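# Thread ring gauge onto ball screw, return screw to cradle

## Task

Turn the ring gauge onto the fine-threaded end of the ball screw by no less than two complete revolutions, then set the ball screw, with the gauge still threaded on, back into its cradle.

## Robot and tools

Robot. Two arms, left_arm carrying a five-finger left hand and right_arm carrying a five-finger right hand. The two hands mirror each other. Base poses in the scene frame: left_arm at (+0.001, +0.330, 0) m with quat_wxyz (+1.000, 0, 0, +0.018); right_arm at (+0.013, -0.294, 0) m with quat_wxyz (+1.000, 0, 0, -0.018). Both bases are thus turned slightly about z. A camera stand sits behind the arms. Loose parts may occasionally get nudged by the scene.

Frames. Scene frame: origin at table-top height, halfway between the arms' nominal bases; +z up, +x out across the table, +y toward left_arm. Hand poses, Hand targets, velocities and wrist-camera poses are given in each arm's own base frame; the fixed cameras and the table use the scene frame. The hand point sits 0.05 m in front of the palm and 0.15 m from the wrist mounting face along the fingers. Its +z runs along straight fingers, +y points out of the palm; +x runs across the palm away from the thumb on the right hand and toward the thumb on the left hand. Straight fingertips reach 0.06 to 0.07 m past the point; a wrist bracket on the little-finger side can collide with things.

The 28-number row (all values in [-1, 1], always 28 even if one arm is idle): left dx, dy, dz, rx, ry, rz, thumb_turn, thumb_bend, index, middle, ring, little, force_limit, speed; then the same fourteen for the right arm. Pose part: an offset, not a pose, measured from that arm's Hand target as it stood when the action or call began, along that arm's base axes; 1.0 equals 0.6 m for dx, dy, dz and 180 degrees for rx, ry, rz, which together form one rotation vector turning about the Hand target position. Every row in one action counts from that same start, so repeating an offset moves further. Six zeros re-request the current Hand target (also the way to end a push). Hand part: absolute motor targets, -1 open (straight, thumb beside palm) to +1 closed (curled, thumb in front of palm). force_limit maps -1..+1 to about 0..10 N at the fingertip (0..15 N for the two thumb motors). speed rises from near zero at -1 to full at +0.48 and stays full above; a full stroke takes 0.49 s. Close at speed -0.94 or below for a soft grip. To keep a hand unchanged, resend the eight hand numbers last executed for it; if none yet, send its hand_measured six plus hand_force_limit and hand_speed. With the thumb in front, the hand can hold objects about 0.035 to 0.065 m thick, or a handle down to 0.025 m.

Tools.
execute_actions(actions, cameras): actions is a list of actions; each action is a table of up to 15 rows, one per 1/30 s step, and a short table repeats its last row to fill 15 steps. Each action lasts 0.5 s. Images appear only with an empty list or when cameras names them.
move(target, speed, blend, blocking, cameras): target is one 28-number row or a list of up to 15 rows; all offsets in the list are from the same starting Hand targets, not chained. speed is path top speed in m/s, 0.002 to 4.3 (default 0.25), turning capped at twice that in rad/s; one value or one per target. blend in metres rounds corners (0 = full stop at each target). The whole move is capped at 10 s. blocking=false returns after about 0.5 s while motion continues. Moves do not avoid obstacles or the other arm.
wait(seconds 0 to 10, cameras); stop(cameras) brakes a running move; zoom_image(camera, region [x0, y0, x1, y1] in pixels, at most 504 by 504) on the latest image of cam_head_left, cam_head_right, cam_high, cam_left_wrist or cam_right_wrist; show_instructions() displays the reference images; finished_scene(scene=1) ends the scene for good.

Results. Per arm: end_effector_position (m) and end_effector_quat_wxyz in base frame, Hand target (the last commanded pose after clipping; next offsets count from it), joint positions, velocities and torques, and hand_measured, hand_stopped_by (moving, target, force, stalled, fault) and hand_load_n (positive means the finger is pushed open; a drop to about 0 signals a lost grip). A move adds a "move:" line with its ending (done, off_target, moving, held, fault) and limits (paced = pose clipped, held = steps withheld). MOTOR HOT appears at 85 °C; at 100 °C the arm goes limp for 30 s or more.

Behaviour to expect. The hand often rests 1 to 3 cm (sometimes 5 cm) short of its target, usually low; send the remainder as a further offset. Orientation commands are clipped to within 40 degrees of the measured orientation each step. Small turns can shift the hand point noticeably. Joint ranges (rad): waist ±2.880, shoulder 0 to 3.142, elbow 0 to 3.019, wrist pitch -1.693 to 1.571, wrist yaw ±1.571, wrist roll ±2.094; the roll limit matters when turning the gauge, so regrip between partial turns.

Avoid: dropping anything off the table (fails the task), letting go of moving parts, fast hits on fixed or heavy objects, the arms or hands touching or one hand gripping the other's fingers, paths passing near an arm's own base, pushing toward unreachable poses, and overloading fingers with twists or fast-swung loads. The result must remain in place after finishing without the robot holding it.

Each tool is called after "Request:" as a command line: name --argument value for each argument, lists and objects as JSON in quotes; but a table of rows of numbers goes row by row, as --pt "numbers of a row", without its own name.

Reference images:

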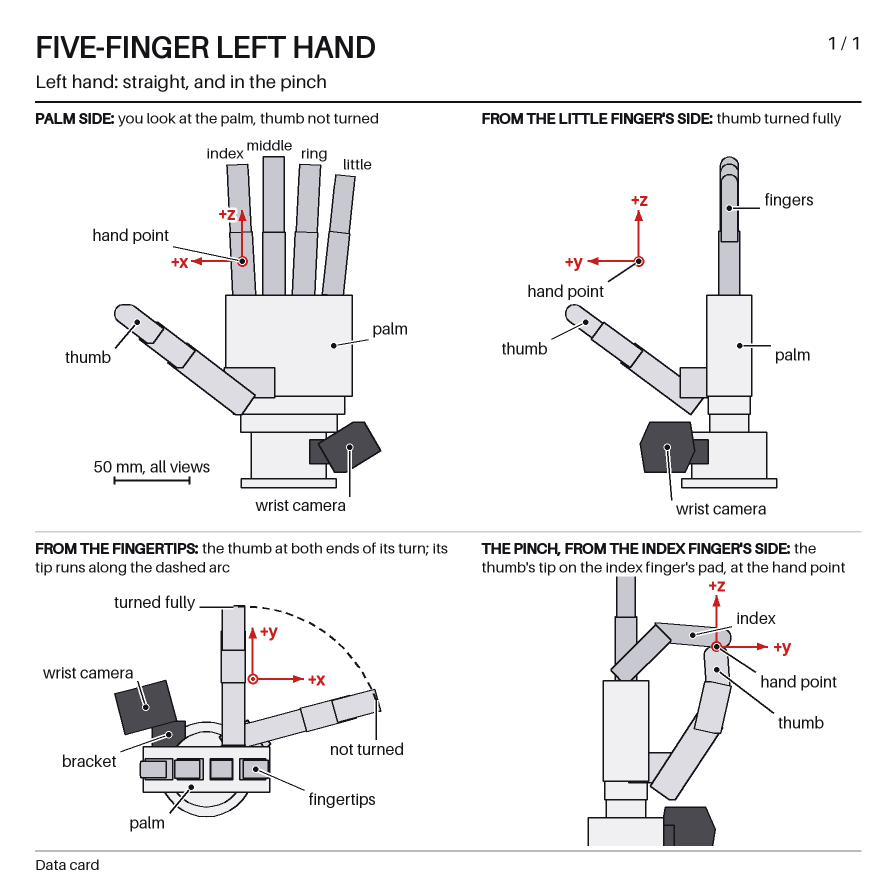

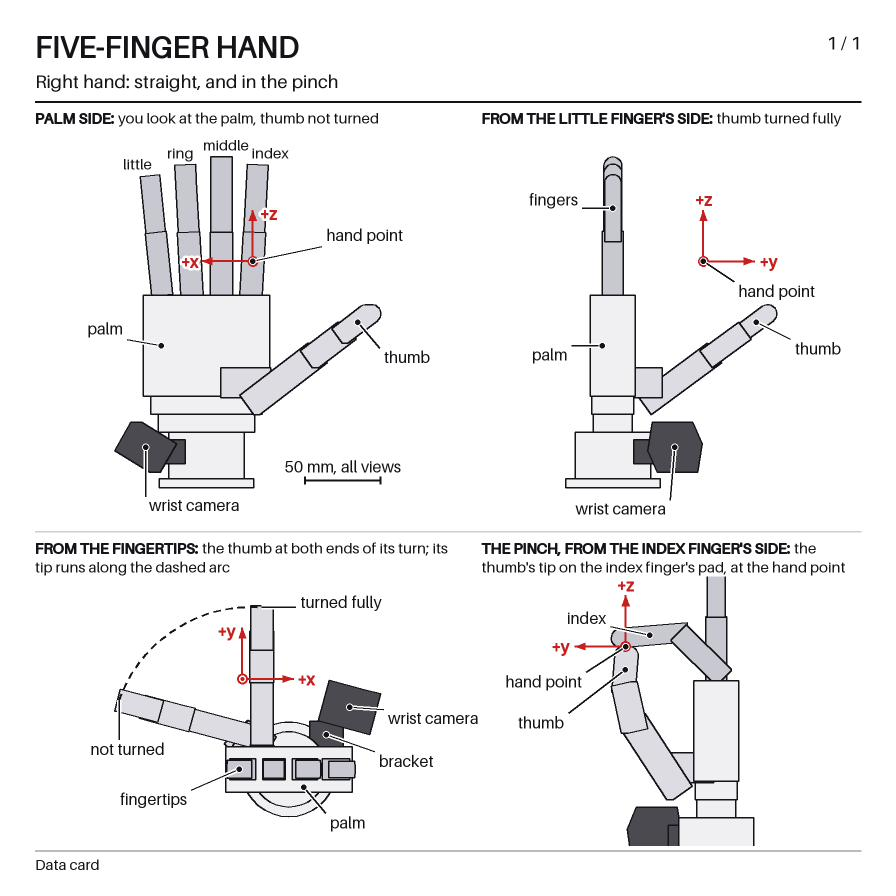

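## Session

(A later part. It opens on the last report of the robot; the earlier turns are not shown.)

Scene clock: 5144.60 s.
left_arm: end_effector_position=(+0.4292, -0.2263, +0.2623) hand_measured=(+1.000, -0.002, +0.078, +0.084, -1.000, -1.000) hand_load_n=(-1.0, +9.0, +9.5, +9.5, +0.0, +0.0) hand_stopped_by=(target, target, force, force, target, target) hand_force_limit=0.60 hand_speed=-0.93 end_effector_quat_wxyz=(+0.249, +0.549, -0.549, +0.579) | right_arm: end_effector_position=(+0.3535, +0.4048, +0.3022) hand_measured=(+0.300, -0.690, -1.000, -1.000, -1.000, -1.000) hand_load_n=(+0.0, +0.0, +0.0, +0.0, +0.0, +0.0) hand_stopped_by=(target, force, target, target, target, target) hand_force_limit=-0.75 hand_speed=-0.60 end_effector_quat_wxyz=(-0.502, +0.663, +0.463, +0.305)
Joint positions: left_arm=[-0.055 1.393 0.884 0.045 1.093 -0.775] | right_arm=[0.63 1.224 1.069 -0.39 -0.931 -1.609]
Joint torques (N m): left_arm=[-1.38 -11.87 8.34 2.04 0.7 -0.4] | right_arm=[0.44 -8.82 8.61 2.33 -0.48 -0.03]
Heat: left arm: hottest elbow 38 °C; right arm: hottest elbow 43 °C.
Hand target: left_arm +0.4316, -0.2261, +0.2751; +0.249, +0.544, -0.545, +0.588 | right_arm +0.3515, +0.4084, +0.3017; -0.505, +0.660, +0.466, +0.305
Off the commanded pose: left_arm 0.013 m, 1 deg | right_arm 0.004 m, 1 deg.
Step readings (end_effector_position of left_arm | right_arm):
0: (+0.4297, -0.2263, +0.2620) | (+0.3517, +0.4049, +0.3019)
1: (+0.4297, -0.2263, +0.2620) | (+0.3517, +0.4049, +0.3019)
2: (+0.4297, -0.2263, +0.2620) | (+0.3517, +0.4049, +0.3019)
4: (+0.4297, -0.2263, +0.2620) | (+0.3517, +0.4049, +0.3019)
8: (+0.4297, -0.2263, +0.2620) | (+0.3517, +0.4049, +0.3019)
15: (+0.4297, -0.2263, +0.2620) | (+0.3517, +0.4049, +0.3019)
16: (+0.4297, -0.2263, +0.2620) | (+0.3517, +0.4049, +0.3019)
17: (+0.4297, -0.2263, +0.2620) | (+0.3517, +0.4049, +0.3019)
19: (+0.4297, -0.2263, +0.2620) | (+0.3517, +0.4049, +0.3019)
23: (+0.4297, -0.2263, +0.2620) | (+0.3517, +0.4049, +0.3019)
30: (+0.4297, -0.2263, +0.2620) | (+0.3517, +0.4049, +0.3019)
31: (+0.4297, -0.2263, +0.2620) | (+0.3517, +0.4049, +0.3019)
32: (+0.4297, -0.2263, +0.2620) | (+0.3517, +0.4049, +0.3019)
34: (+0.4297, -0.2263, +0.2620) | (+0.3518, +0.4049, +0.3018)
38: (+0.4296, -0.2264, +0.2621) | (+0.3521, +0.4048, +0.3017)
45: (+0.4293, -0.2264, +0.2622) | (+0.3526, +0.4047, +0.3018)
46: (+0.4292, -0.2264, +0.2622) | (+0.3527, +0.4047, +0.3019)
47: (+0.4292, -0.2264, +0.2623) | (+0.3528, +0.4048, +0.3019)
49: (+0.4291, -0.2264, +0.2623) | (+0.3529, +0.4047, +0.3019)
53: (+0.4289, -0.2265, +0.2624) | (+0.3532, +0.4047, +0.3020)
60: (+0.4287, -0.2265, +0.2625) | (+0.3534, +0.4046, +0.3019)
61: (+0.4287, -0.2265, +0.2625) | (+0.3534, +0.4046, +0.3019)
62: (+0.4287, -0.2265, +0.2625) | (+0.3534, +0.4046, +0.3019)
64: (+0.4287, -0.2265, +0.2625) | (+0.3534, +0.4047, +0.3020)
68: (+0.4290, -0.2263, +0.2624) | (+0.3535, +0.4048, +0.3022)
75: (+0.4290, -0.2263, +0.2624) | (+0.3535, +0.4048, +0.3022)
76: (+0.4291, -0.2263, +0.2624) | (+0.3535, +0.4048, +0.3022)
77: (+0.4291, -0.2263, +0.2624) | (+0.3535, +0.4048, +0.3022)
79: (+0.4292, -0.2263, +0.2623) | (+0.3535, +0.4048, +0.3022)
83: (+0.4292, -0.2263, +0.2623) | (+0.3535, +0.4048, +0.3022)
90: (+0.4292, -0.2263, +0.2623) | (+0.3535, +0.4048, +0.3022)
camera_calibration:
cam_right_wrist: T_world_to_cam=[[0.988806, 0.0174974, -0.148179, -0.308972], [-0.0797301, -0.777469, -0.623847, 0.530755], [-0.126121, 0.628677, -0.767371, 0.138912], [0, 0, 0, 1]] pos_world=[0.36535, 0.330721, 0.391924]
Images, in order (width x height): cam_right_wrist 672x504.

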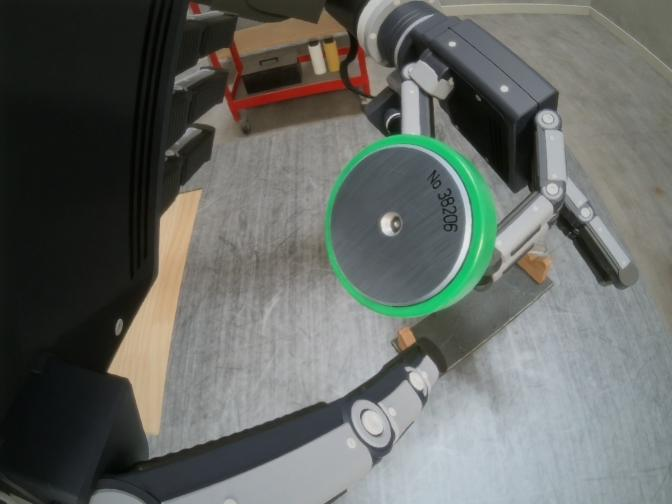

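Request:
move --target '[0,0,0,0,0,0,1,0.0,0.6,0.6,-1,-1,0.6,-0.93,0.0125,0.0132,0,0,0,0,0.3,-1,-1,-1,-1,-1,-0.75,-0.4]' --speed 0.05 --cameras '["cam_right_wrist"]'

Request:
zoom_image --camera "cam_right_wrist" --region '[270, 120, 610, 375]'

Scene clock: 5168.87 s.
left_arm: end_effector_position=(+0.4292, -0.2263, +0.2623) hand_measured=(+1.000, -0.002, +0.078, +0.084, -1.000, -1.000) hand_load_n=(-1.0, +8.5, +9.5, +9.0, +0.0, +0.0) hand_stopped_by=(target, target, force, force, target, target) hand_force_limit=0.60 hand_speed=-0.93 end_effector_quat_wxyz=(+0.249, +0.549, -0.549, +0.579) | right_arm: end_effector_position=(+0.3565, +0.4069, +0.2935) hand_measured=(+0.300, -1.000, -1.000, -1.000, -1.000, -1.000) hand_load_n=(+0.0, +0.0, +0.0, +0.0, +0.0, -0.5) hand_stopped_by=(target, target, target, target, target, target) hand_force_limit=-0.75 hand_speed=-0.40 end_effector_quat_wxyz=(-0.502, +0.667, +0.462, +0.299)
Joint positions: left_arm=[-0.055 1.393 0.884 0.045 1.093 -0.775] | right_arm=[0.63 1.243 1.069 -0.386 -0.931 -1.609]
Joint torques (N m): left_arm=[-0.79 -11.99 8.4 1.98 0.72 -0.42] | right_arm=[0.79 -8.12 10.19 2.54 -0.35 0.01]
Heat: left arm: hottest elbow 38 °C; right arm: hottest elbow 42 °C.
Hand target: left_arm +0.4316, -0.2261, +0.2751; +0.249, +0.544, -0.545, +0.588 | right_arm +0.3591, +0.4164, +0.3016; -0.505, +0.660, +0.466, +0.305
Off the commanded pose: left_arm 0.013 m, 1 deg | right_arm 0.013 m, 1 deg.
move: off_target (left_arm, right_arm)
camera_calibration:
cam_right_wrist: T_world_to_cam=[[0.986956, 0.0161929, -0.160173, -0.308498], [-0.0871205, -0.782935, -0.615973, 0.52983], [-0.135379, 0.621893, -0.771312, 0.138417], [0, 0, 0, 1]] pos_world=[0.369372, 0.333737, 0.383711]
Images, in order (width x height): cam_right_wrist 672x504.

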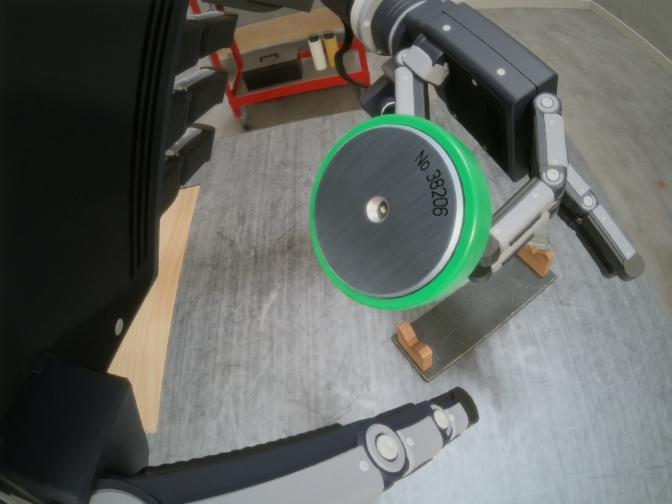

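Scaled by 1.482 from the camera's 672x504 image, which has a finer 960x720 frame.

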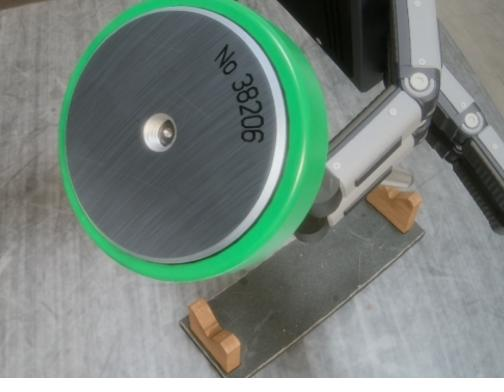

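Request:
move --pt "0 0 0 0 0 0 1 0.0 0.6 0.6 -1 -1 0.6 -0.93 0.0173 0.0082 0.058 0 0 0 0.3 -1 -1 -1 -1 -1 -0.75 -0.4" --pt "0 0 0 0 0 0 1 0.0 0.6 0.6 -1 -1 0.6 -0.93 -0.002 -0.0072 0.0145 0 0 0 0.3 -1 -1 -1 -1 -1 -0.75 -0.4" --speed 0.06 --cameras '["cam_right_wrist"]'

Request:
zoom_image --camera "cam_right_wrist" --region '[270, 120, 610, 375]'

Scene clock: 5183.37 s.
left_arm: end_effector_position=(+0.4292, -0.2263, +0.2623) hand_measured=(+1.000, -0.002, +0.078, +0.084, -1.000, -1.000) hand_load_n=(-1.0, +8.5, +9.5, +9.0, +0.0, +0.0) hand_stopped_by=(target, target, force, force, target, target) hand_force_limit=0.60 hand_speed=-0.93 end_effector_quat_wxyz=(+0.249, +0.549, -0.549, +0.579) | right_arm: end_effector_position=(+0.3605, +0.4101, +0.3003) hand_measured=(+0.300, -1.000, -1.000, -1.000, -1.000, -1.000) hand_load_n=(+0.0, +0.0, +0.0, +0.0, +0.0, +0.0) hand_stopped_by=(target, target, target, target, target, target) hand_force_limit=-0.75 hand_speed=-0.40 end_effector_quat_wxyz=(-0.502, +0.670, +0.461, +0.295)
Joint positions: left_arm=[-0.055 1.393 0.884 0.045 1.093 -0.775] | right_arm=[0.63 1.257 1.104 -0.416 -0.932 -1.609]
Joint torques (N m): left_arm=[-1.26 -12.34 8.34 1.98 0.71 -0.41] | right_arm=[0.15 -10.7 8.75 2.5 -0.52 -0.04]
Heat: left arm: hottest elbow 38 °C; right arm: hottest elbow 43 °C.
Hand target: left_arm +0.4316, -0.2261, +0.2751; +0.249, +0.544, -0.545, +0.588 | right_arm +0.3578, +0.4120, +0.3103; -0.505, +0.660, +0.466, +0.305
Off the commanded pose: left_arm 0.013 m, 1 deg | right_arm 0.010 m, 2 deg.
move: off_target (left_arm)
camera_calibration:
cam_right_wrist: T_world_to_cam=[[0.985611, 0.0162813, -0.168246, -0.308542], [-0.091349, -0.786174, -0.611217, 0.538259], [-0.142222, 0.617791, -0.773374, 0.147045], [0, 0, 0, 1]] pos_world=[0.374184, 0.337346, 0.390803]
Images, in order (width x height): cam_right_wrist 672x504.

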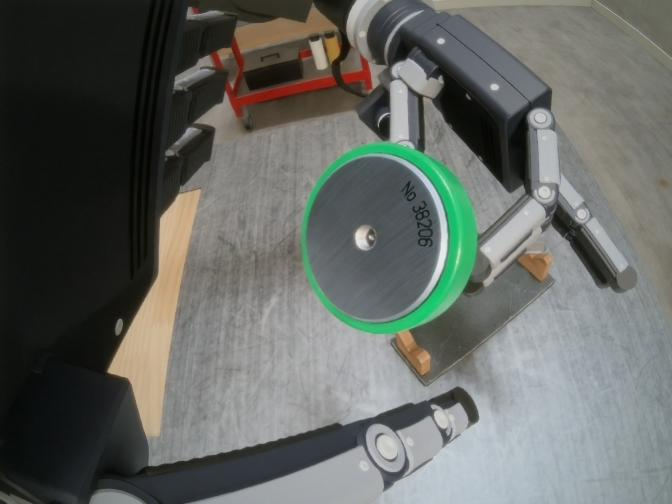

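Scaled by 1.482 from the camera's 672x504 image, which has a finer 960x720 frame.

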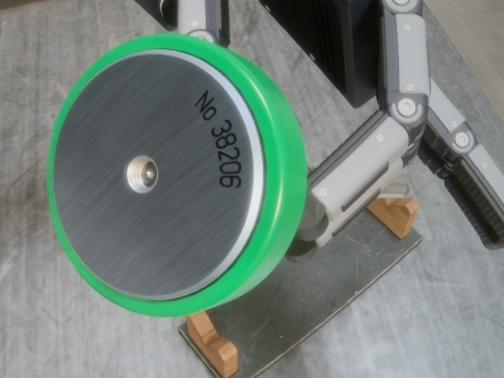

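Request:
move --pt "0 0 0 0 0 0 1 0.0 0.6 0.6 -1 -1 0.6 -0.93 0.0128 0.0187 0.0465 0 0 0 0.3 -1 -1 -1 -1 -1 -0.75 -0.4" --pt "0 0 0 0 0 0 1 0.0 0.6 0.6 -1 -1 0.6 -0.93 -0.0065 0.0033 0.003 0 0 0 0.3 -1 -1 -1 -1 -1 -0.75 -0.4" --speed 0.06 --cameras '["cam_right_wrist"]'

Request:
zoom_image --camera "cam_right_wrist" --region '[270, 120, 610, 375]'

Scene clock: 5200.67 s.
left_arm: end_effector_position=(+0.4292, -0.2263, +0.2623) hand_measured=(+1.000, -0.002, +0.078, +0.084, -1.000, -1.000) hand_load_n=(-1.0, +9.0, +9.5, +9.5, +0.0, +0.0) hand_stopped_by=(target, target, force, force, target, target) hand_force_limit=0.60 hand_speed=-0.93 end_effector_quat_wxyz=(+0.249, +0.549, -0.549, +0.579) | right_arm: end_effector_position=(+0.3593, +0.4106, +0.3015) hand_measured=(+0.300, -1.000, -1.000, -1.000, -1.000, -1.000) hand_load_n=(+0.5, +0.0, +0.0, +0.0, +0.0, +0.0) hand_stopped_by=(target, target, target, target, target, target) hand_force_limit=-0.75 hand_speed=-0.40 end_effector_quat_wxyz=(-0.502, +0.668, +0.462, +0.296)
Joint positions: left_arm=[-0.055 1.393 0.884 0.045 1.093 -0.775] | right_arm=[0.632 1.254 1.102 -0.415 -0.931 -1.609]
Joint torques (N m): left_arm=[-1.2 -12.1 8.34 2.03 0.7 -0.39] | right_arm=[0.79 -10.99 8.72 2.56 -0.25 0.04]
Heat: left arm: hottest elbow 38 °C; right arm: hottest elbow 44 °C.
Hand target: left_arm +0.4316, -0.2261, +0.2751; +0.249, +0.544, -0.545, +0.588 | right_arm +0.3539, +0.4141, +0.3120; -0.505, +0.660, +0.466, +0.305
Off the commanded pose: left_arm 0.013 m, 1 deg | right_arm 0.012 m, 2 deg.
move: off_target (left_arm, right_arm)
camera_calibration:
cam_right_wrist: T_world_to_cam=[[0.986137, 0.0182872, -0.164922, -0.309132], [-0.0879738, -0.785101, -0.613089, 0.538212], [-0.140692, 0.619098, -0.772608, 0.14628], [0, 0, 0, 1]] pos_world=[0.372775, 0.337642, 0.392006]
Images, in order (width x height): cam_right_wrist 672x504.

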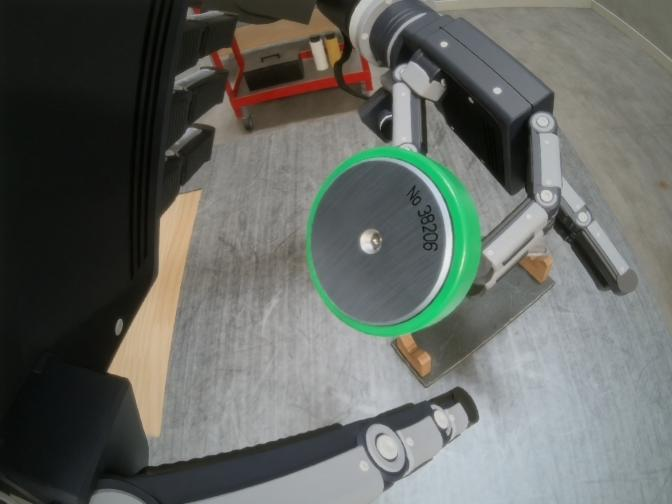

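Scaled by 1.482 from the camera's 672x504 image, which has a finer 960x720 frame.

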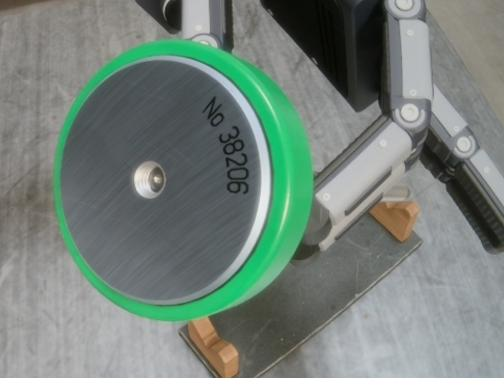

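Request:
execute_actions --actions '[[[0,0,0,0,0,0,1,0.0,0.6,0.6,-1,-1,0.6,-0.93,0,0,0,0,0,0,1,-0.84,-1,-1,-1,-1,-0.75,-0.2]],[[0,0,0,0,0,0,1,0.0,0.6,0.6,-1,-1,0.6,-0.93,0,0,0,0,0,0,1,-0.4,-1,-1,-1,-1,-0.75,-0.92]],[[0,0,0,0,0,0,1,0.0,0.6,0.6,-1,-1,0.6,-0.93,0,0,0,0,0,0,1,-0.4,-1,-1,-1,-1,-0.75,-0.92]],[[0,0,0,0,0,0,1,0.0,0.6,0.6,-1,-1,0.6,-0.93,0,0,0,0,0,0,1,-0.4,-1,-1,-1,-1,-0.75,-0.92]],[[0,0,0,0,0,0,1,0.0,0.6,0.6,-1,-1,0.6,-0.93,0,0,0,0,0,0,1,-0.4,-1,-1,-1,-1,-0.75,-0.92]]]' --cameras '["cam_right_wrist"]'

Request:
zoom_image --camera "cam_right_wrist" --region '[270, 120, 610, 375]'

Request:
execute_actions --actions '[[[0,0,0,0,0,0,1,0.0,0.6,0.6,-1,-1,0.6,-0.93,0,0,0,0,0,0,0.3,-0.4,-1,-1,-1,-1,-0.75,-0.6]],[[0,0,0,0,0,0,1,0.0,0.6,0.6,-1,-1,0.6,-0.93,0,0,0,0,0,0,0.3,-0.4,-1,-1,-1,-1,-0.75,-0.6]]]' --cameras '["cam_right_wrist"]'

Request:
zoom_image --camera "cam_right_wrist" --region '[270, 120, 610, 375]'

Scene clock: 5216.87 s.
left_arm: end_effector_position=(+0.4291, -0.2263, +0.2624) hand_measured=(+1.000, -0.002, +0.078, +0.084, -1.000, -1.000) hand_load_n=(-2.0, +8.5, +6.5, +11.5, +0.0, +0.0) hand_stopped_by=(target, target, force, force, target, target) hand_force_limit=0.60 hand_speed=-0.93 end_effector_quat_wxyz=(+0.250, +0.549, -0.549, +0.579) | right_arm: end_effector_position=(+0.3604, +0.4100, +0.3015) hand_measured=(+1.000, -0.676, -1.000, -1.000, -1.000, -1.000) hand_load_n=(+0.0, +2.0, +0.0, +0.0, +0.0, +0.0) hand_stopped_by=(target, force, target, target, target, target) hand_force_limit=-0.75 hand_speed=-0.92 end_effector_quat_wxyz=(-0.500, +0.670, +0.461, +0.298)
Joint positions: left_arm=[-0.055 1.393 0.884 0.045 1.094 -0.775] | right_arm=[0.632 1.253 1.102 -0.415 -0.924 -1.609]
Joint torques (N m): left_arm=[-1.08 -12.34 8.4 2.07 0.65 -0.41] | right_arm=[0.62 -10.87 8.68 2.51 -0.49 0.03]
Heat: left arm: hottest elbow 38 °C; right arm: hottest elbow 43 °C.
Hand target: left_arm +0.4316, -0.2261, +0.2751; +0.249, +0.544, -0.545, +0.588 | right_arm +0.3539, +0.4141, +0.3120; -0.505, +0.660, +0.466, +0.305
Off the commanded pose: left_arm 0.013 m, 1 deg | right_arm 0.013 m, 2 deg.
Step readings (end_effector_position of left_arm | right_arm):
0: (+0.4292, -0.2263, +0.2623) | (+0.3593, +0.4106, +0.3015)
1: (+0.4292, -0.2263, +0.2623) | (+0.3593, +0.4106, +0.3015)
2: (+0.4292, -0.2263, +0.2623) | (+0.3593, +0.4106, +0.3015)
4: (+0.4292, -0.2263, +0.2623) | (+0.3593, +0.4106, +0.3015)
8: (+0.4292, -0.2263, +0.2623) | (+0.3593, +0.4106, +0.3015)
15: (+0.4292, -0.2263, +0.2623) | (+0.3593, +0.4106, +0.3015)
16: (+0.4292, -0.2263, +0.2623) | (+0.3593, +0.4106, +0.3015)
17: (+0.4292, -0.2263, +0.2623) | (+0.3593, +0.4106, +0.3015)
19: (+0.4292, -0.2263, +0.2623) | (+0.3593, +0.4106, +0.3015)
23: (+0.4292, -0.2263, +0.2623) | (+0.3593, +0.4106, +0.3015)
30: (+0.4292, -0.2263, +0.2623) | (+0.3593, +0.4106, +0.3015)
31: (+0.4292, -0.2263, +0.2623) | (+0.3593, +0.4106, +0.3015)
32: (+0.4292, -0.2263, +0.2623) | (+0.3593, +0.4106, +0.3015)
34: (+0.4292, -0.2263, +0.2623) | (+0.3593, +0.4106, +0.3015)
38: (+0.4292, -0.2263, +0.2623) | (+0.3593, +0.4106, +0.3015)
45: (+0.4292, -0.2263, +0.2623) | (+0.3593, +0.4106, +0.3015)
46: (+0.4292, -0.2263, +0.2623) | (+0.3594, +0.4105, +0.3017)
47: (+0.4292, -0.2263, +0.2623) | (+0.3594, +0.4105, +0.3017)
49: (+0.4292, -0.2263, +0.2623) | (+0.3596, +0.4104, +0.3016)
53: (+0.4292, -0.2263, +0.2623) | (+0.3599, +0.4103, +0.3015)
60: (+0.4291, -0.2263, +0.2624) | (+0.3604, +0.4100, +0.3015)
61: (+0.4291, -0.2263, +0.2624) | (+0.3604, +0.4100, +0.3015)
62: (+0.4291, -0.2263, +0.2624) | (+0.3604, +0.4100, +0.3015)
64: (+0.4291, -0.2263, +0.2624) | (+0.3604, +0.4100, +0.3015)
68: (+0.4291, -0.2263, +0.2624) | (+0.3604, +0.4100, +0.3015)
75: (+0.4291, -0.2263, +0.2624) | (+0.3604, +0.4100, +0.3015)
camera_calibration:
cam_right_wrist: T_world_to_cam=[[0.986664, 0.0124909, -0.162293, -0.308864], [-0.0906208, -0.78609, -0.611433, 0.538739], [-0.135214, 0.617986, -0.774474, 0.145807], [0, 0, 0, 1]] pos_world=[0.373281, 0.337248, 0.3922]
Images, in order (width x height): cam_right_wrist 672x504.

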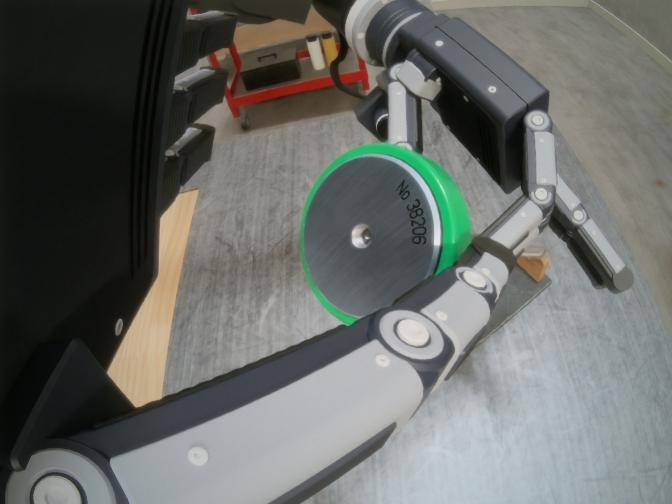

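Scaled by 1.482 from the camera's 672x504 image, which has a finer 960x720 frame.

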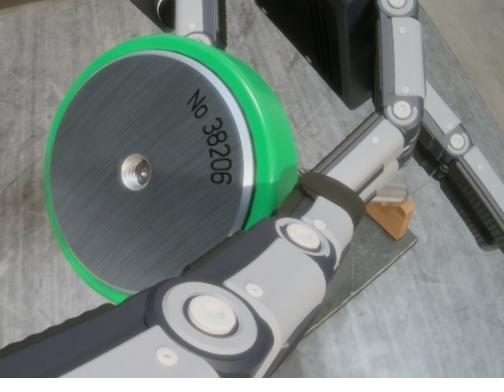

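Scene clock: 5218.07 s.
left_arm: end_effector_position=(+0.4292, -0.2263, +0.2623) hand_measured=(+1.000, -0.002, +0.078, +0.084, -1.000, -1.000) hand_load_n=(-1.0, +9.0, +9.5, +9.5, +0.0, +0.0) hand_stopped_by=(target, target, force, force, target, target) hand_force_limit=0.60 hand_speed=-0.93 end_effector_quat_wxyz=(+0.249, +0.549, -0.549, +0.579) | right_arm: end_effector_position=(+0.3605, +0.4099, +0.3049) hand_measured=(+0.300, -0.676, -1.000, -1.000, -1.000, -1.000) hand_load_n=(+0.0, +0.0, +0.0, +0.0, +0.0, +0.0) hand_stopped_by=(target, force, target, target, target, target) hand_force_limit=-0.75 hand_speed=-0.60 end_effector_quat_wxyz=(-0.500, +0.667, +0.462, +0.302)
Joint positions: left_arm=[-0.055 1.393 0.884 0.045 1.093 -0.775] | right_arm=[0.632 1.248 1.102 -0.41 -0.924 -1.609]
Joint torques (N m): left_arm=[-1.03 -11.93 8.35 2.03 0.7 -0.38] | right_arm=[0.67 -10.29 8.69 2.3 -0.49 0.03]
Heat: left arm: hottest elbow 38 °C; right arm: hottest elbow 43 °C.
Hand target: left_arm +0.4316, -0.2261, +0.2751; +0.249, +0.544, -0.545, +0.588 | right_arm +0.3539, +0.4141, +0.3120; -0.505, +0.660, +0.466, +0.305
Off the commanded pose: left_arm 0.013 m, 1 deg | right_arm 0.011 m, 1 deg.
Step readings (end_effector_position of left_arm | right_arm):
0: (+0.4291, -0.2263, +0.2624) | (+0.3604, +0.4100, +0.3015)
1: (+0.4291, -0.2263, +0.2624) | (+0.3604, +0.4100, +0.3015)
2: (+0.4291, -0.2263, +0.2624) | (+0.3604, +0.4100, +0.3015)
4: (+0.4291, -0.2263, +0.2624) | (+0.3606, +0.4102, +0.3021)
8: (+0.4290, -0.2263, +0.2624) | (+0.3607, +0.4102, +0.3038)
15: (+0.4290, -0.2263, +0.2624) | (+0.3606, +0.4100, +0.3045)
16: (+0.4290, -0.2263, +0.2624) | (+0.3605, +0.4099, +0.3047)
17: (+0.4290, -0.2263, +0.2624) | (+0.3605, +0.4099, +0.3047)
19: (+0.4290, -0.2263, +0.2624) | (+0.3605, +0.4099, +0.3049)
23: (+0.4291, -0.2263, +0.2624) | (+0.3605, +0.4099, +0.3049)
30: (+0.4292, -0.2263, +0.2623) | (+0.3605, +0.4099, +0.3049)
camera_calibration:
cam_right_wrist: T_world_to_cam=[[0.987967, 0.0127378, -0.154137, -0.311342], [-0.0860947, -0.782622, -0.616514, 0.539241], [-0.128484, 0.622367, -0.772109, 0.143565], [0, 0, 0, 1]] pos_world=[0.372467, 0.336638, 0.395309]
Images, in order (width x height): cam_right_wrist 672x504.

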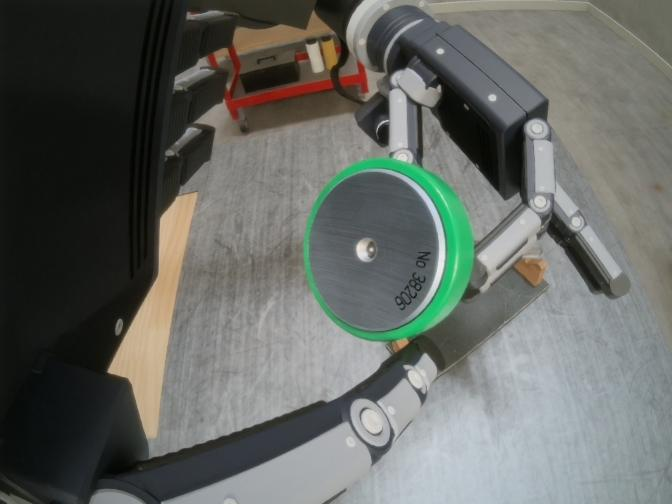

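Scaled by 1.482 from the camera's 672x504 image, which has a finer 960x720 frame.

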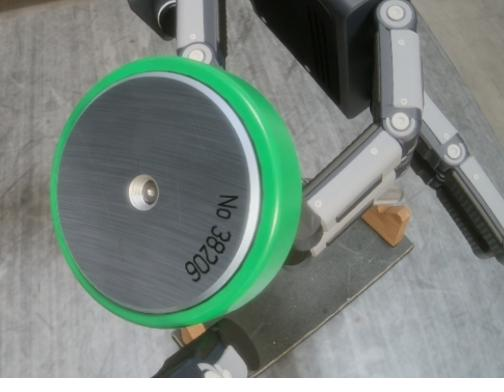

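Request:
execute_actions --actions '[[[0,0,0,0,0,0,1,0.0,0.6,0.6,-1,-1,0.6,-0.93,0,0,0,0,0,0,1,-0.84,-1,-1,-1,-1,-0.75,-0.2]],[[0,0,0,0,0,0,1,0.0,0.6,0.6,-1,-1,0.6,-0.93,0,0,0,0,0,0,1,-0.4,-1,-1,-1,-1,-0.75,-0.92]],[[0,0,0,0,0,0,1,0.0,0.6,0.6,-1,-1,0.6,-0.93,0,0,0,0,0,0,1,-0.4,-1,-1,-1,-1,-0.75,-0.92]],[[0,0,0,0,0,0,1,0.0,0.6,0.6,-1,-1,0.6,-0.93,0,0,0,0,0,0,1,-0.4,-1,-1,-1,-1,-0.75,-0.92]],[[0,0,0,0,0,0,1,0.0,0.6,0.6,-1,-1,0.6,-0.93,0,0,0,0,0,0,0.3,-0.4,-1,-1,-1,-1,-0.75,-0.6]],[[0,0,0,0,0,0,1,0.0,0.6,0.6,-1,-1,0.6,-0.93,0,0,0,0,0,0,0.3,-0.4,-1,-1,-1,-1,-0.75,-0.6]],[[0,0,0,0,0,0,1,0.0,0.6,0.6,-1,-1,0.6,-0.93,0,0,0,0,0,0,0.3,-1,-1,-1,-1,-1,-0.75,-0.5]]]' --cameras '["cam_right_wrist"]'

Request:
zoom_image --camera "cam_right_wrist" --region '[270, 120, 610, 375]'

Scene clock: 5230.97 s.
left_arm: end_effector_position=(+0.4284, -0.2257, +0.2603) hand_measured=(+1.000, -0.002, +0.078, +0.084, -1.000, -1.000) hand_load_n=(+0.0, +8.0, +6.0, +8.5, +0.0, +0.0) hand_stopped_by=(target, target, force, force, target, target) hand_force_limit=0.60 hand_speed=-0.93 end_effector_quat_wxyz=(+0.249, +0.550, -0.549, +0.578) | right_arm: end_effector_position=(+0.3604, +0.4098, +0.3059) hand_measured=(+0.300, -1.000, -1.000, -1.000, -1.000, -1.000) hand_load_n=(+0.5, +0.0, +0.0, +0.0, +0.0, +0.0) hand_stopped_by=(target, target, target, target, target, target) hand_force_limit=-0.75 hand_speed=-0.50 end_effector_quat_wxyz=(-0.500, +0.667, +0.462, +0.303)
Joint positions: left_arm=[-0.054 1.393 0.88 0.045 1.092 -0.773] | right_arm=[0.632 1.246 1.102 -0.408 -0.924 -1.609]
Joint torques (N m): left_arm=[-1.73 -12.1 8.72 2 0.72 -0.42] | right_arm=[0.91 -10.46 8.7 2.25 -0.51 0.04]
Heat: left arm: hottest elbow 38 °C; right arm: hottest elbow 43 °C.
Hand target: left_arm +0.4316, -0.2260, +0.2750; +0.249, +0.544, -0.545, +0.588 | right_arm +0.3538, +0.4141, +0.3122; -0.505, +0.660, +0.466, +0.305
Off the commanded pose: left_arm 0.015 m, 1 deg | right_arm 0.010 m, 1 deg.
Step readings (end_effector_position of left_arm | right_arm):
0: (+0.4292, -0.2263, +0.2623) | (+0.3605, +0.4099, +0.3049)
1: (+0.4292, -0.2263, +0.2623) | (+0.3605, +0.4099, +0.3049)
2: (+0.4292, -0.2263, +0.2623) | (+0.3605, +0.4099, +0.3049)
4: (+0.4292, -0.2263, +0.2623) | (+0.3605, +0.4099, +0.3049)
8: (+0.4292, -0.2263, +0.2623) | (+0.3605, +0.4099, +0.3049)
15: (+0.4292, -0.2263, +0.2623) | (+0.3605, +0.4099, +0.3049)
16: (+0.4292, -0.2263, +0.2623) | (+0.3605, +0.4099, +0.3049)
17: (+0.4292, -0.2263, +0.2623) | (+0.3605, +0.4099, +0.3049)
19: (+0.4292, -0.2263, +0.2623) | (+0.3605, +0.4099, +0.3049)
23: (+0.4292, -0.2263, +0.2623) | (+0.3605, +0.4099, +0.3049)
30: (+0.4292, -0.2263, +0.2623) | (+0.3605, +0.4099, +0.3049)
31: (+0.4292, -0.2263, +0.2623) | (+0.3605, +0.4099, +0.3049)
32: (+0.4292, -0.2263, +0.2623) | (+0.3605, +0.4099, +0.3049)
34: (+0.4292, -0.2263, +0.2623) | (+0.3605, +0.4099, +0.3049)
38: (+0.4292, -0.2263, +0.2623) | (+0.3605, +0.4099, +0.3049)
45: (+0.4292, -0.2263, +0.2623) | (+0.3605, +0.4099, +0.3049)
46: (+0.4292, -0.2263, +0.2623) | (+0.3605, +0.4099, +0.3049)
47: (+0.4292, -0.2263, +0.2623) | (+0.3605, +0.4099, +0.3049)
49: (+0.4292, -0.2263, +0.2623) | (+0.3605, +0.4099, +0.3049)
53: (+0.4292, -0.2263, +0.2623) | (+0.3605, +0.4099, +0.3049)
60: (+0.4292, -0.2263, +0.2623) | (+0.3605, +0.4099, +0.3049)
61: (+0.4291, -0.2263, +0.2623) | (+0.3605, +0.4099, +0.3049)
62: (+0.4290, -0.2263, +0.2624) | (+0.3606, +0.4098, +0.3049)
64: (+0.4287, -0.2263, +0.2621) | (+0.3608, +0.4098, +0.3052)
68: (+0.4279, -0.2262, +0.2608) | (+0.3608, +0.4097, +0.3056)
75: (+0.4278, -0.2261, +0.2604) | (+0.3607, +0.4097, +0.3058)
76: (+0.4279, -0.2259, +0.2604) | (+0.3607, +0.4097, +0.3058)
77: (+0.4279, -0.2259, +0.2604) | (+0.3607, +0.4097, +0.3058)
79: (+0.4280, -0.2257, +0.2604) | (+0.3607, +0.4097, +0.3058)
83: (+0.4278, -0.2257, +0.2605) | (+0.3607, +0.4097, +0.3058)
90: (+0.4271, -0.2258, +0.2609) | (+0.3609, +0.4096, +0.3058)
91: (+0.4271, -0.2258, +0.2609) | (+0.3609, +0.4096, +0.3058)
92: (+0.4271, -0.2258, +0.2609) | (+0.3609, +0.4096, +0.3058)
94: (+0.4272, -0.2258, +0.2608) | (+0.3609, +0.4096, +0.3058)
98: (+0.4283, -0.2257, +0.2602) | (+0.3604, +0.4098, +0.3059)
105: (+0.4284, -0.2257, +0.2603) | (+0.3604, +0.4098, +0.3059)
camera_calibration:
cam_right_wrist: T_world_to_cam=[[0.9883, 0.0129097, -0.151977, -0.312036], [-0.0848091, -0.781662, -0.61791, 0.539372], [-0.126771, 0.623569, -0.771421, 0.143047], [0, 0, 0, 1]] pos_world=[0.372264, 0.336435, 0.396211]
Images, in order (width x height): cam_right_wrist 672x504.

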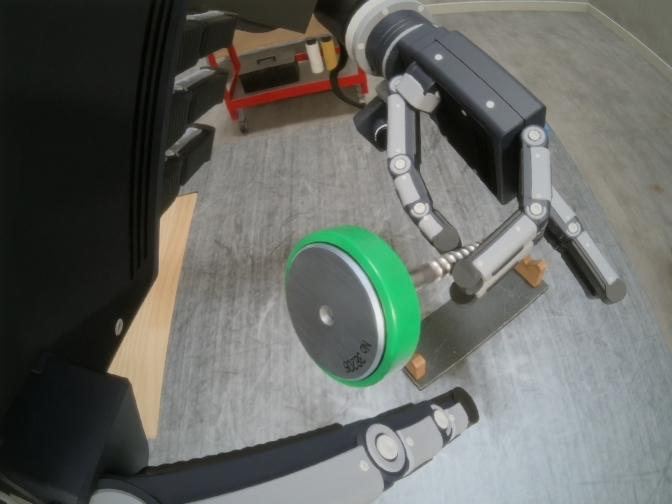

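Scaled by 1.482 from the camera's 672x504 image, which has a finer 960x720 frame.

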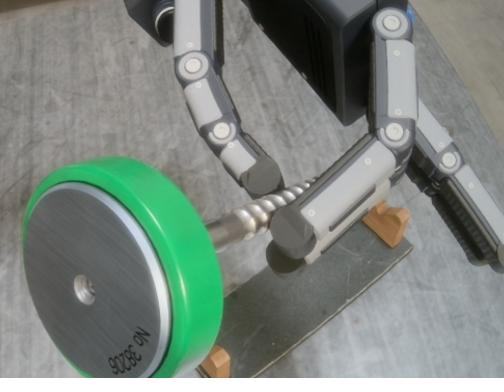

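Request:
execute_actions --actions '[]' --cameras '["cam_left_wrist","cam_high","cam_right_wrist"]'

Request:
zoom_image --camera "cam_left_wrist" --region '[230, 0, 530, 220]'

Request:
zoom_image --camera "cam_high" --region '[200, 110, 300, 250]'

Scene clock: 5258.43 s.
left_arm: end_effector_position=(+0.4284, -0.2257, +0.2603) hand_measured=(+1.000, -0.002, +0.078, +0.084, -1.000, -1.000) hand_load_n=(+0.0, +8.0, +6.0, +8.5, +0.0, +0.0) hand_stopped_by=(target, target, force, force, target, target) hand_force_limit=0.60 hand_speed=-0.93 end_effector_quat_wxyz=(+0.249, +0.550, -0.549, +0.578) | right_arm: end_effector_position=(+0.3604, +0.4098, +0.3059) hand_measured=(+0.300, -1.000, -1.000, -1.000, -1.000, -1.000) hand_load_n=(+0.0, +0.0, +0.0, +0.0, +0.0, +0.0) hand_stopped_by=(target, target, target, target, target, target) hand_force_limit=-0.75 hand_speed=-0.50 end_effector_quat_wxyz=(-0.500, +0.667, +0.462, +0.303)
Joint positions: left_arm=[-0.054 1.393 0.88 0.045 1.092 -0.773] | right_arm=[0.632 1.246 1.102 -0.408 -0.924 -1.609]
Joint velocities: within noise
Joint torques (N m): left_arm=[-1.03 -12.1 8.73 2 0.72 -0.42] | right_arm=[0.79 -10.23 8.72 2.3 -0.5 0.04]
Heat: left arm: hottest elbow 39 °C; right arm: hottest elbow 42 °C.
Hand target: left_arm +0.4316, -0.2260, +0.2750; +0.249, +0.544, -0.545, +0.588 | right_arm +0.3538, +0.4141, +0.3122; -0.505, +0.660, +0.466, +0.305
Off the commanded pose: left_arm 0.015 m, 1 deg | right_arm 0.010 m, 1 deg.
camera_calibration:
cam_left_wrist: T_world_to_cam=[[0.806579, 0.176091, 0.56429, -0.452474], [-0.590477, 0.195269, 0.783075, 0.0839829], [0.0277042, -0.964812, 0.261477, -0.188261], [0, 0, 0, 1]] pos_world=[0.419762, -0.118359, 0.238787]
cam_right_wrist: T_world_to_cam=[[0.9883, 0.0129097, -0.151977, -0.312036], [-0.0848091, -0.781662, -0.61791, 0.539372], [-0.126771, 0.623569, -0.771421, 0.143047], [0, 0, 0, 1]] pos_world=[0.372264, 0.336435, 0.396211]
Images, in order (width x height): cam_high 504x504, cam_left_wrist 672x504, cam_right_wrist 672x504.

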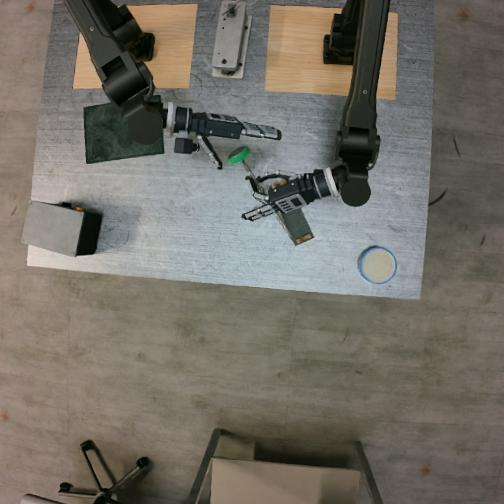

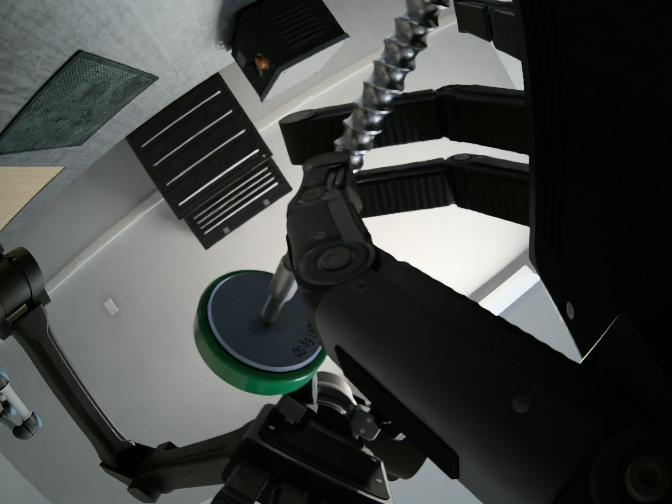

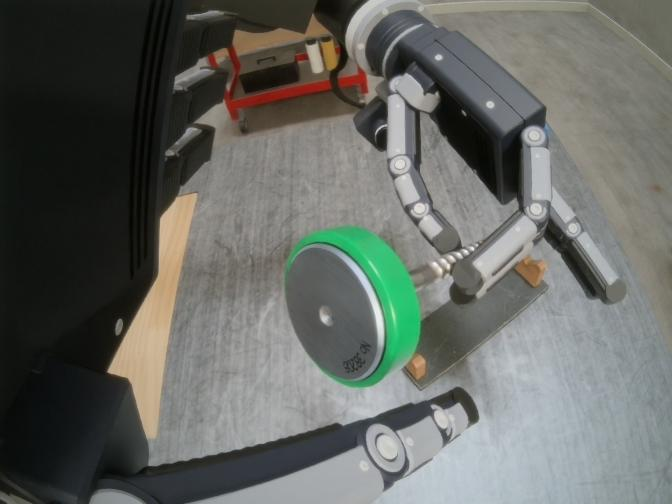

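Scaled by 1.680 from the camera's 672x504 image, which has a finer 960x720 frame.

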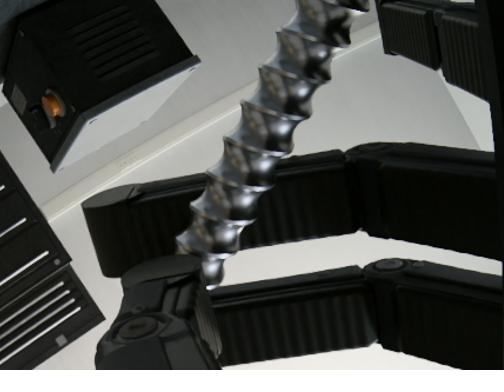

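Scaled by 3.600 from the camera's 504x504 image, which has a finer 720x720 frame.

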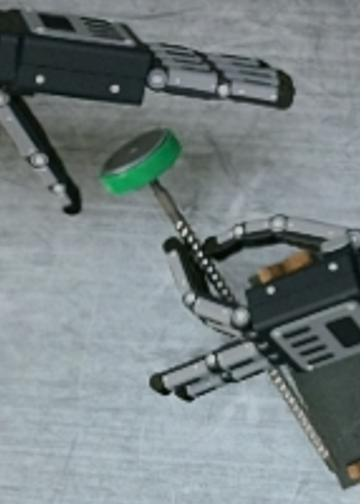

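Request:
zoom_image --camera "cam_left_wrist" --region '[220, 240, 340, 360]'

Scaled by 4.200 from the camera's 672x504 image, which has a finer 960x720 frame.

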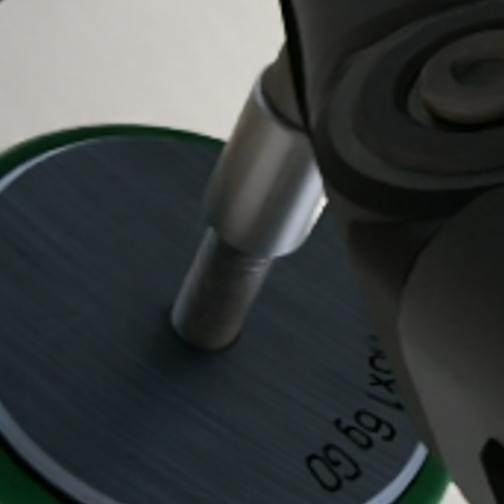

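Request:
zoom_image --camera "cam_left_wrist" --region '[255, 285, 300, 330]'

Scaled by 11.200 from the camera's 672x504 image, which has a finer 960x720 frame.

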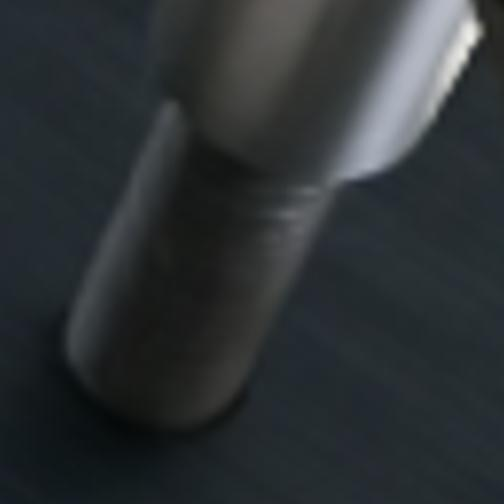

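Request:
move --target '[0,0,0,-0.0503,0.1263,0.0289,1,0.0,0.7,0.7,-1,-1,0.7,-0.93,0,0,0,0,0,0,0.3,-1,-1,-1,-1,-1,-0.75,-0.5]' --speed 0.1 --cameras '["cam_right_wrist","cam_left_wrist"]'

Request:
zoom_image --camera "cam_right_wrist" --region '[270, 120, 610, 375]'

Scene clock: 5295.00 s.
left_arm: end_effector_position=(+0.4286, -0.2269, +0.2663) hand_measured=(+1.000, -0.002, +0.082, +0.084, -1.000, -1.000) hand_load_n=(+0.0, +8.0, +8.0, +9.0, +0.0, +0.0) hand_stopped_by=(target, target, force, force, target, target) hand_force_limit=0.70 hand_speed=-0.93 end_effector_quat_wxyz=(+0.363, +0.655, -0.418, +0.515) | right_arm: end_effector_position=(+0.3604, +0.4098, +0.3059) hand_measured=(+0.300, -1.000, -1.000, -1.000, -1.000, -1.000) hand_load_n=(+0.0, +0.0, +0.0, +0.0, +0.0, +0.0) hand_stopped_by=(target, target, target, target, target, target) hand_force_limit=-0.75 hand_speed=-0.50 end_effector_quat_wxyz=(-0.500, +0.667, +0.462, +0.303)
Joint positions: left_arm=[-0.054 1.395 0.817 0.119 1.084 -1.206] | right_arm=[0.632 1.246 1.102 -0.408 -0.924 -1.609]
Joint torques (N m): left_arm=[-1.08 -11.22 7.86 1.98 0.71 -0.39] | right_arm=[0.67 -10.34 8.69 2.3 -0.51 0.04]
Heat: left arm: hottest elbow 39 °C; right arm: hottest elbow 42 °C.
Hand target: left_arm +0.4315, -0.2260, +0.2750; +0.366, +0.651, -0.413, +0.521 | right_arm +0.3538, +0.4141, +0.3122; -0.505, +0.660, +0.466, +0.305
Off the commanded pose: left_arm 0.009 m, 1 deg | right_arm 0.010 m, 1 deg.
move: done
camera_calibration:
cam_left_wrist: T_world_to_cam=[[0.928484, 0.320869, 0.186977, -0.374749], [-0.283367, 0.286683, 0.915159, -0.0664348], [0.240043, -0.902694, 0.357104, -0.293427], [0, 0, 0, 1]] pos_world=[0.399559, -0.125583, 0.235652]
cam_right_wrist: T_world_to_cam=[[0.9883, 0.0129097, -0.151977, -0.312036], [-0.0848091, -0.781662, -0.61791, 0.539372], [-0.126771, 0.623569, -0.771421, 0.143047], [0, 0, 0, 1]] pos_world=[0.372264, 0.336435, 0.396211]
Images, in order (width x height): cam_left_wrist 672x504, cam_right_wrist 672x504.

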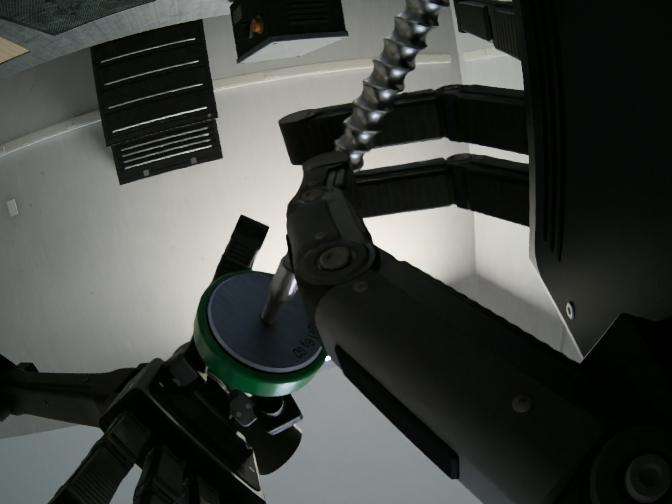

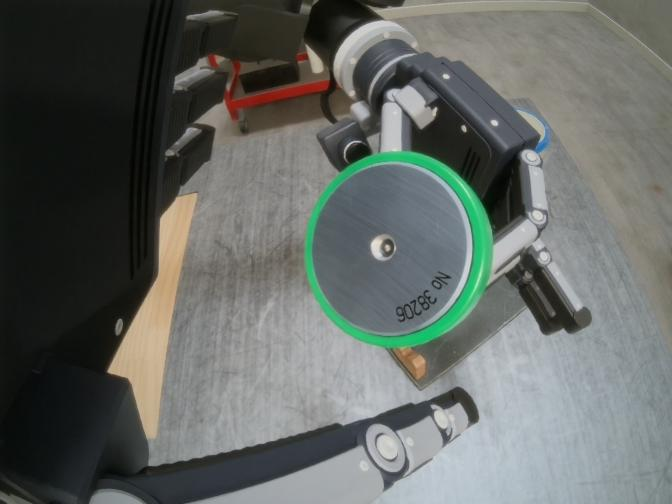

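Scaled by 1.482 from the camera's 672x504 image, which has a finer 960x720 frame.

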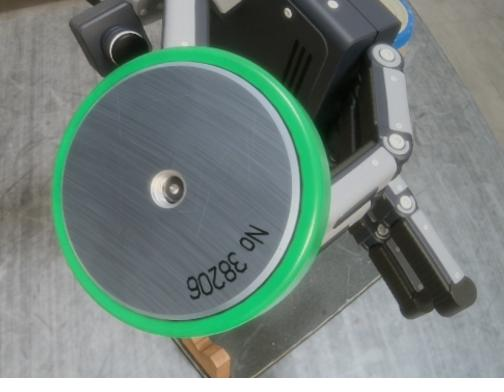

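Request:
zoom_image --camera "cam_right_wrist" --region '[353, 217, 413, 277]'

Scaled by 8.400 from the camera's 672x504 image, which has a finer 960x720 frame.

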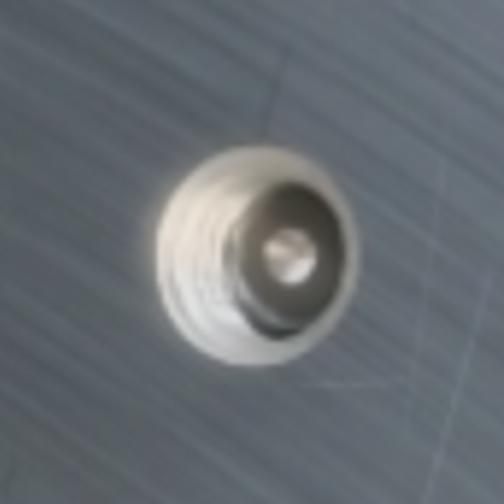

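Request:
zoom_image --camera "cam_left_wrist" --region '[245, 250, 315, 340]'

Scaled by 5.600 from the camera's 672x504 image, which has a finer 960x720 frame.

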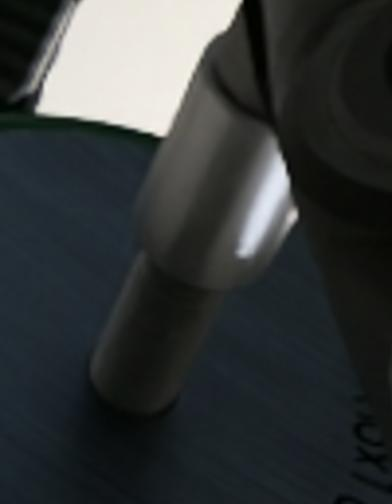

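Request:
zoom_image --camera "cam_right_wrist" --region '[295, 145, 500, 355]'

Scaled by 2.400 from the camera's 672x504 image, which has a finer 960x720 frame.

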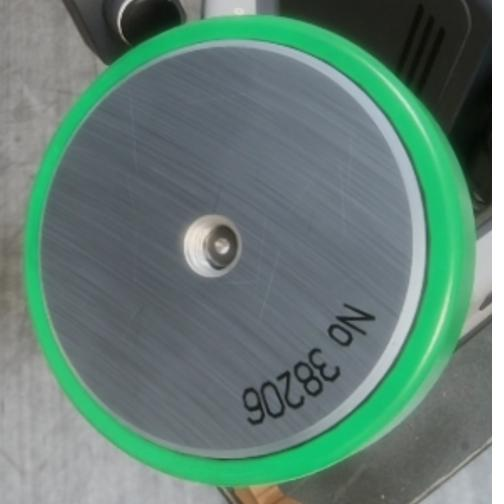

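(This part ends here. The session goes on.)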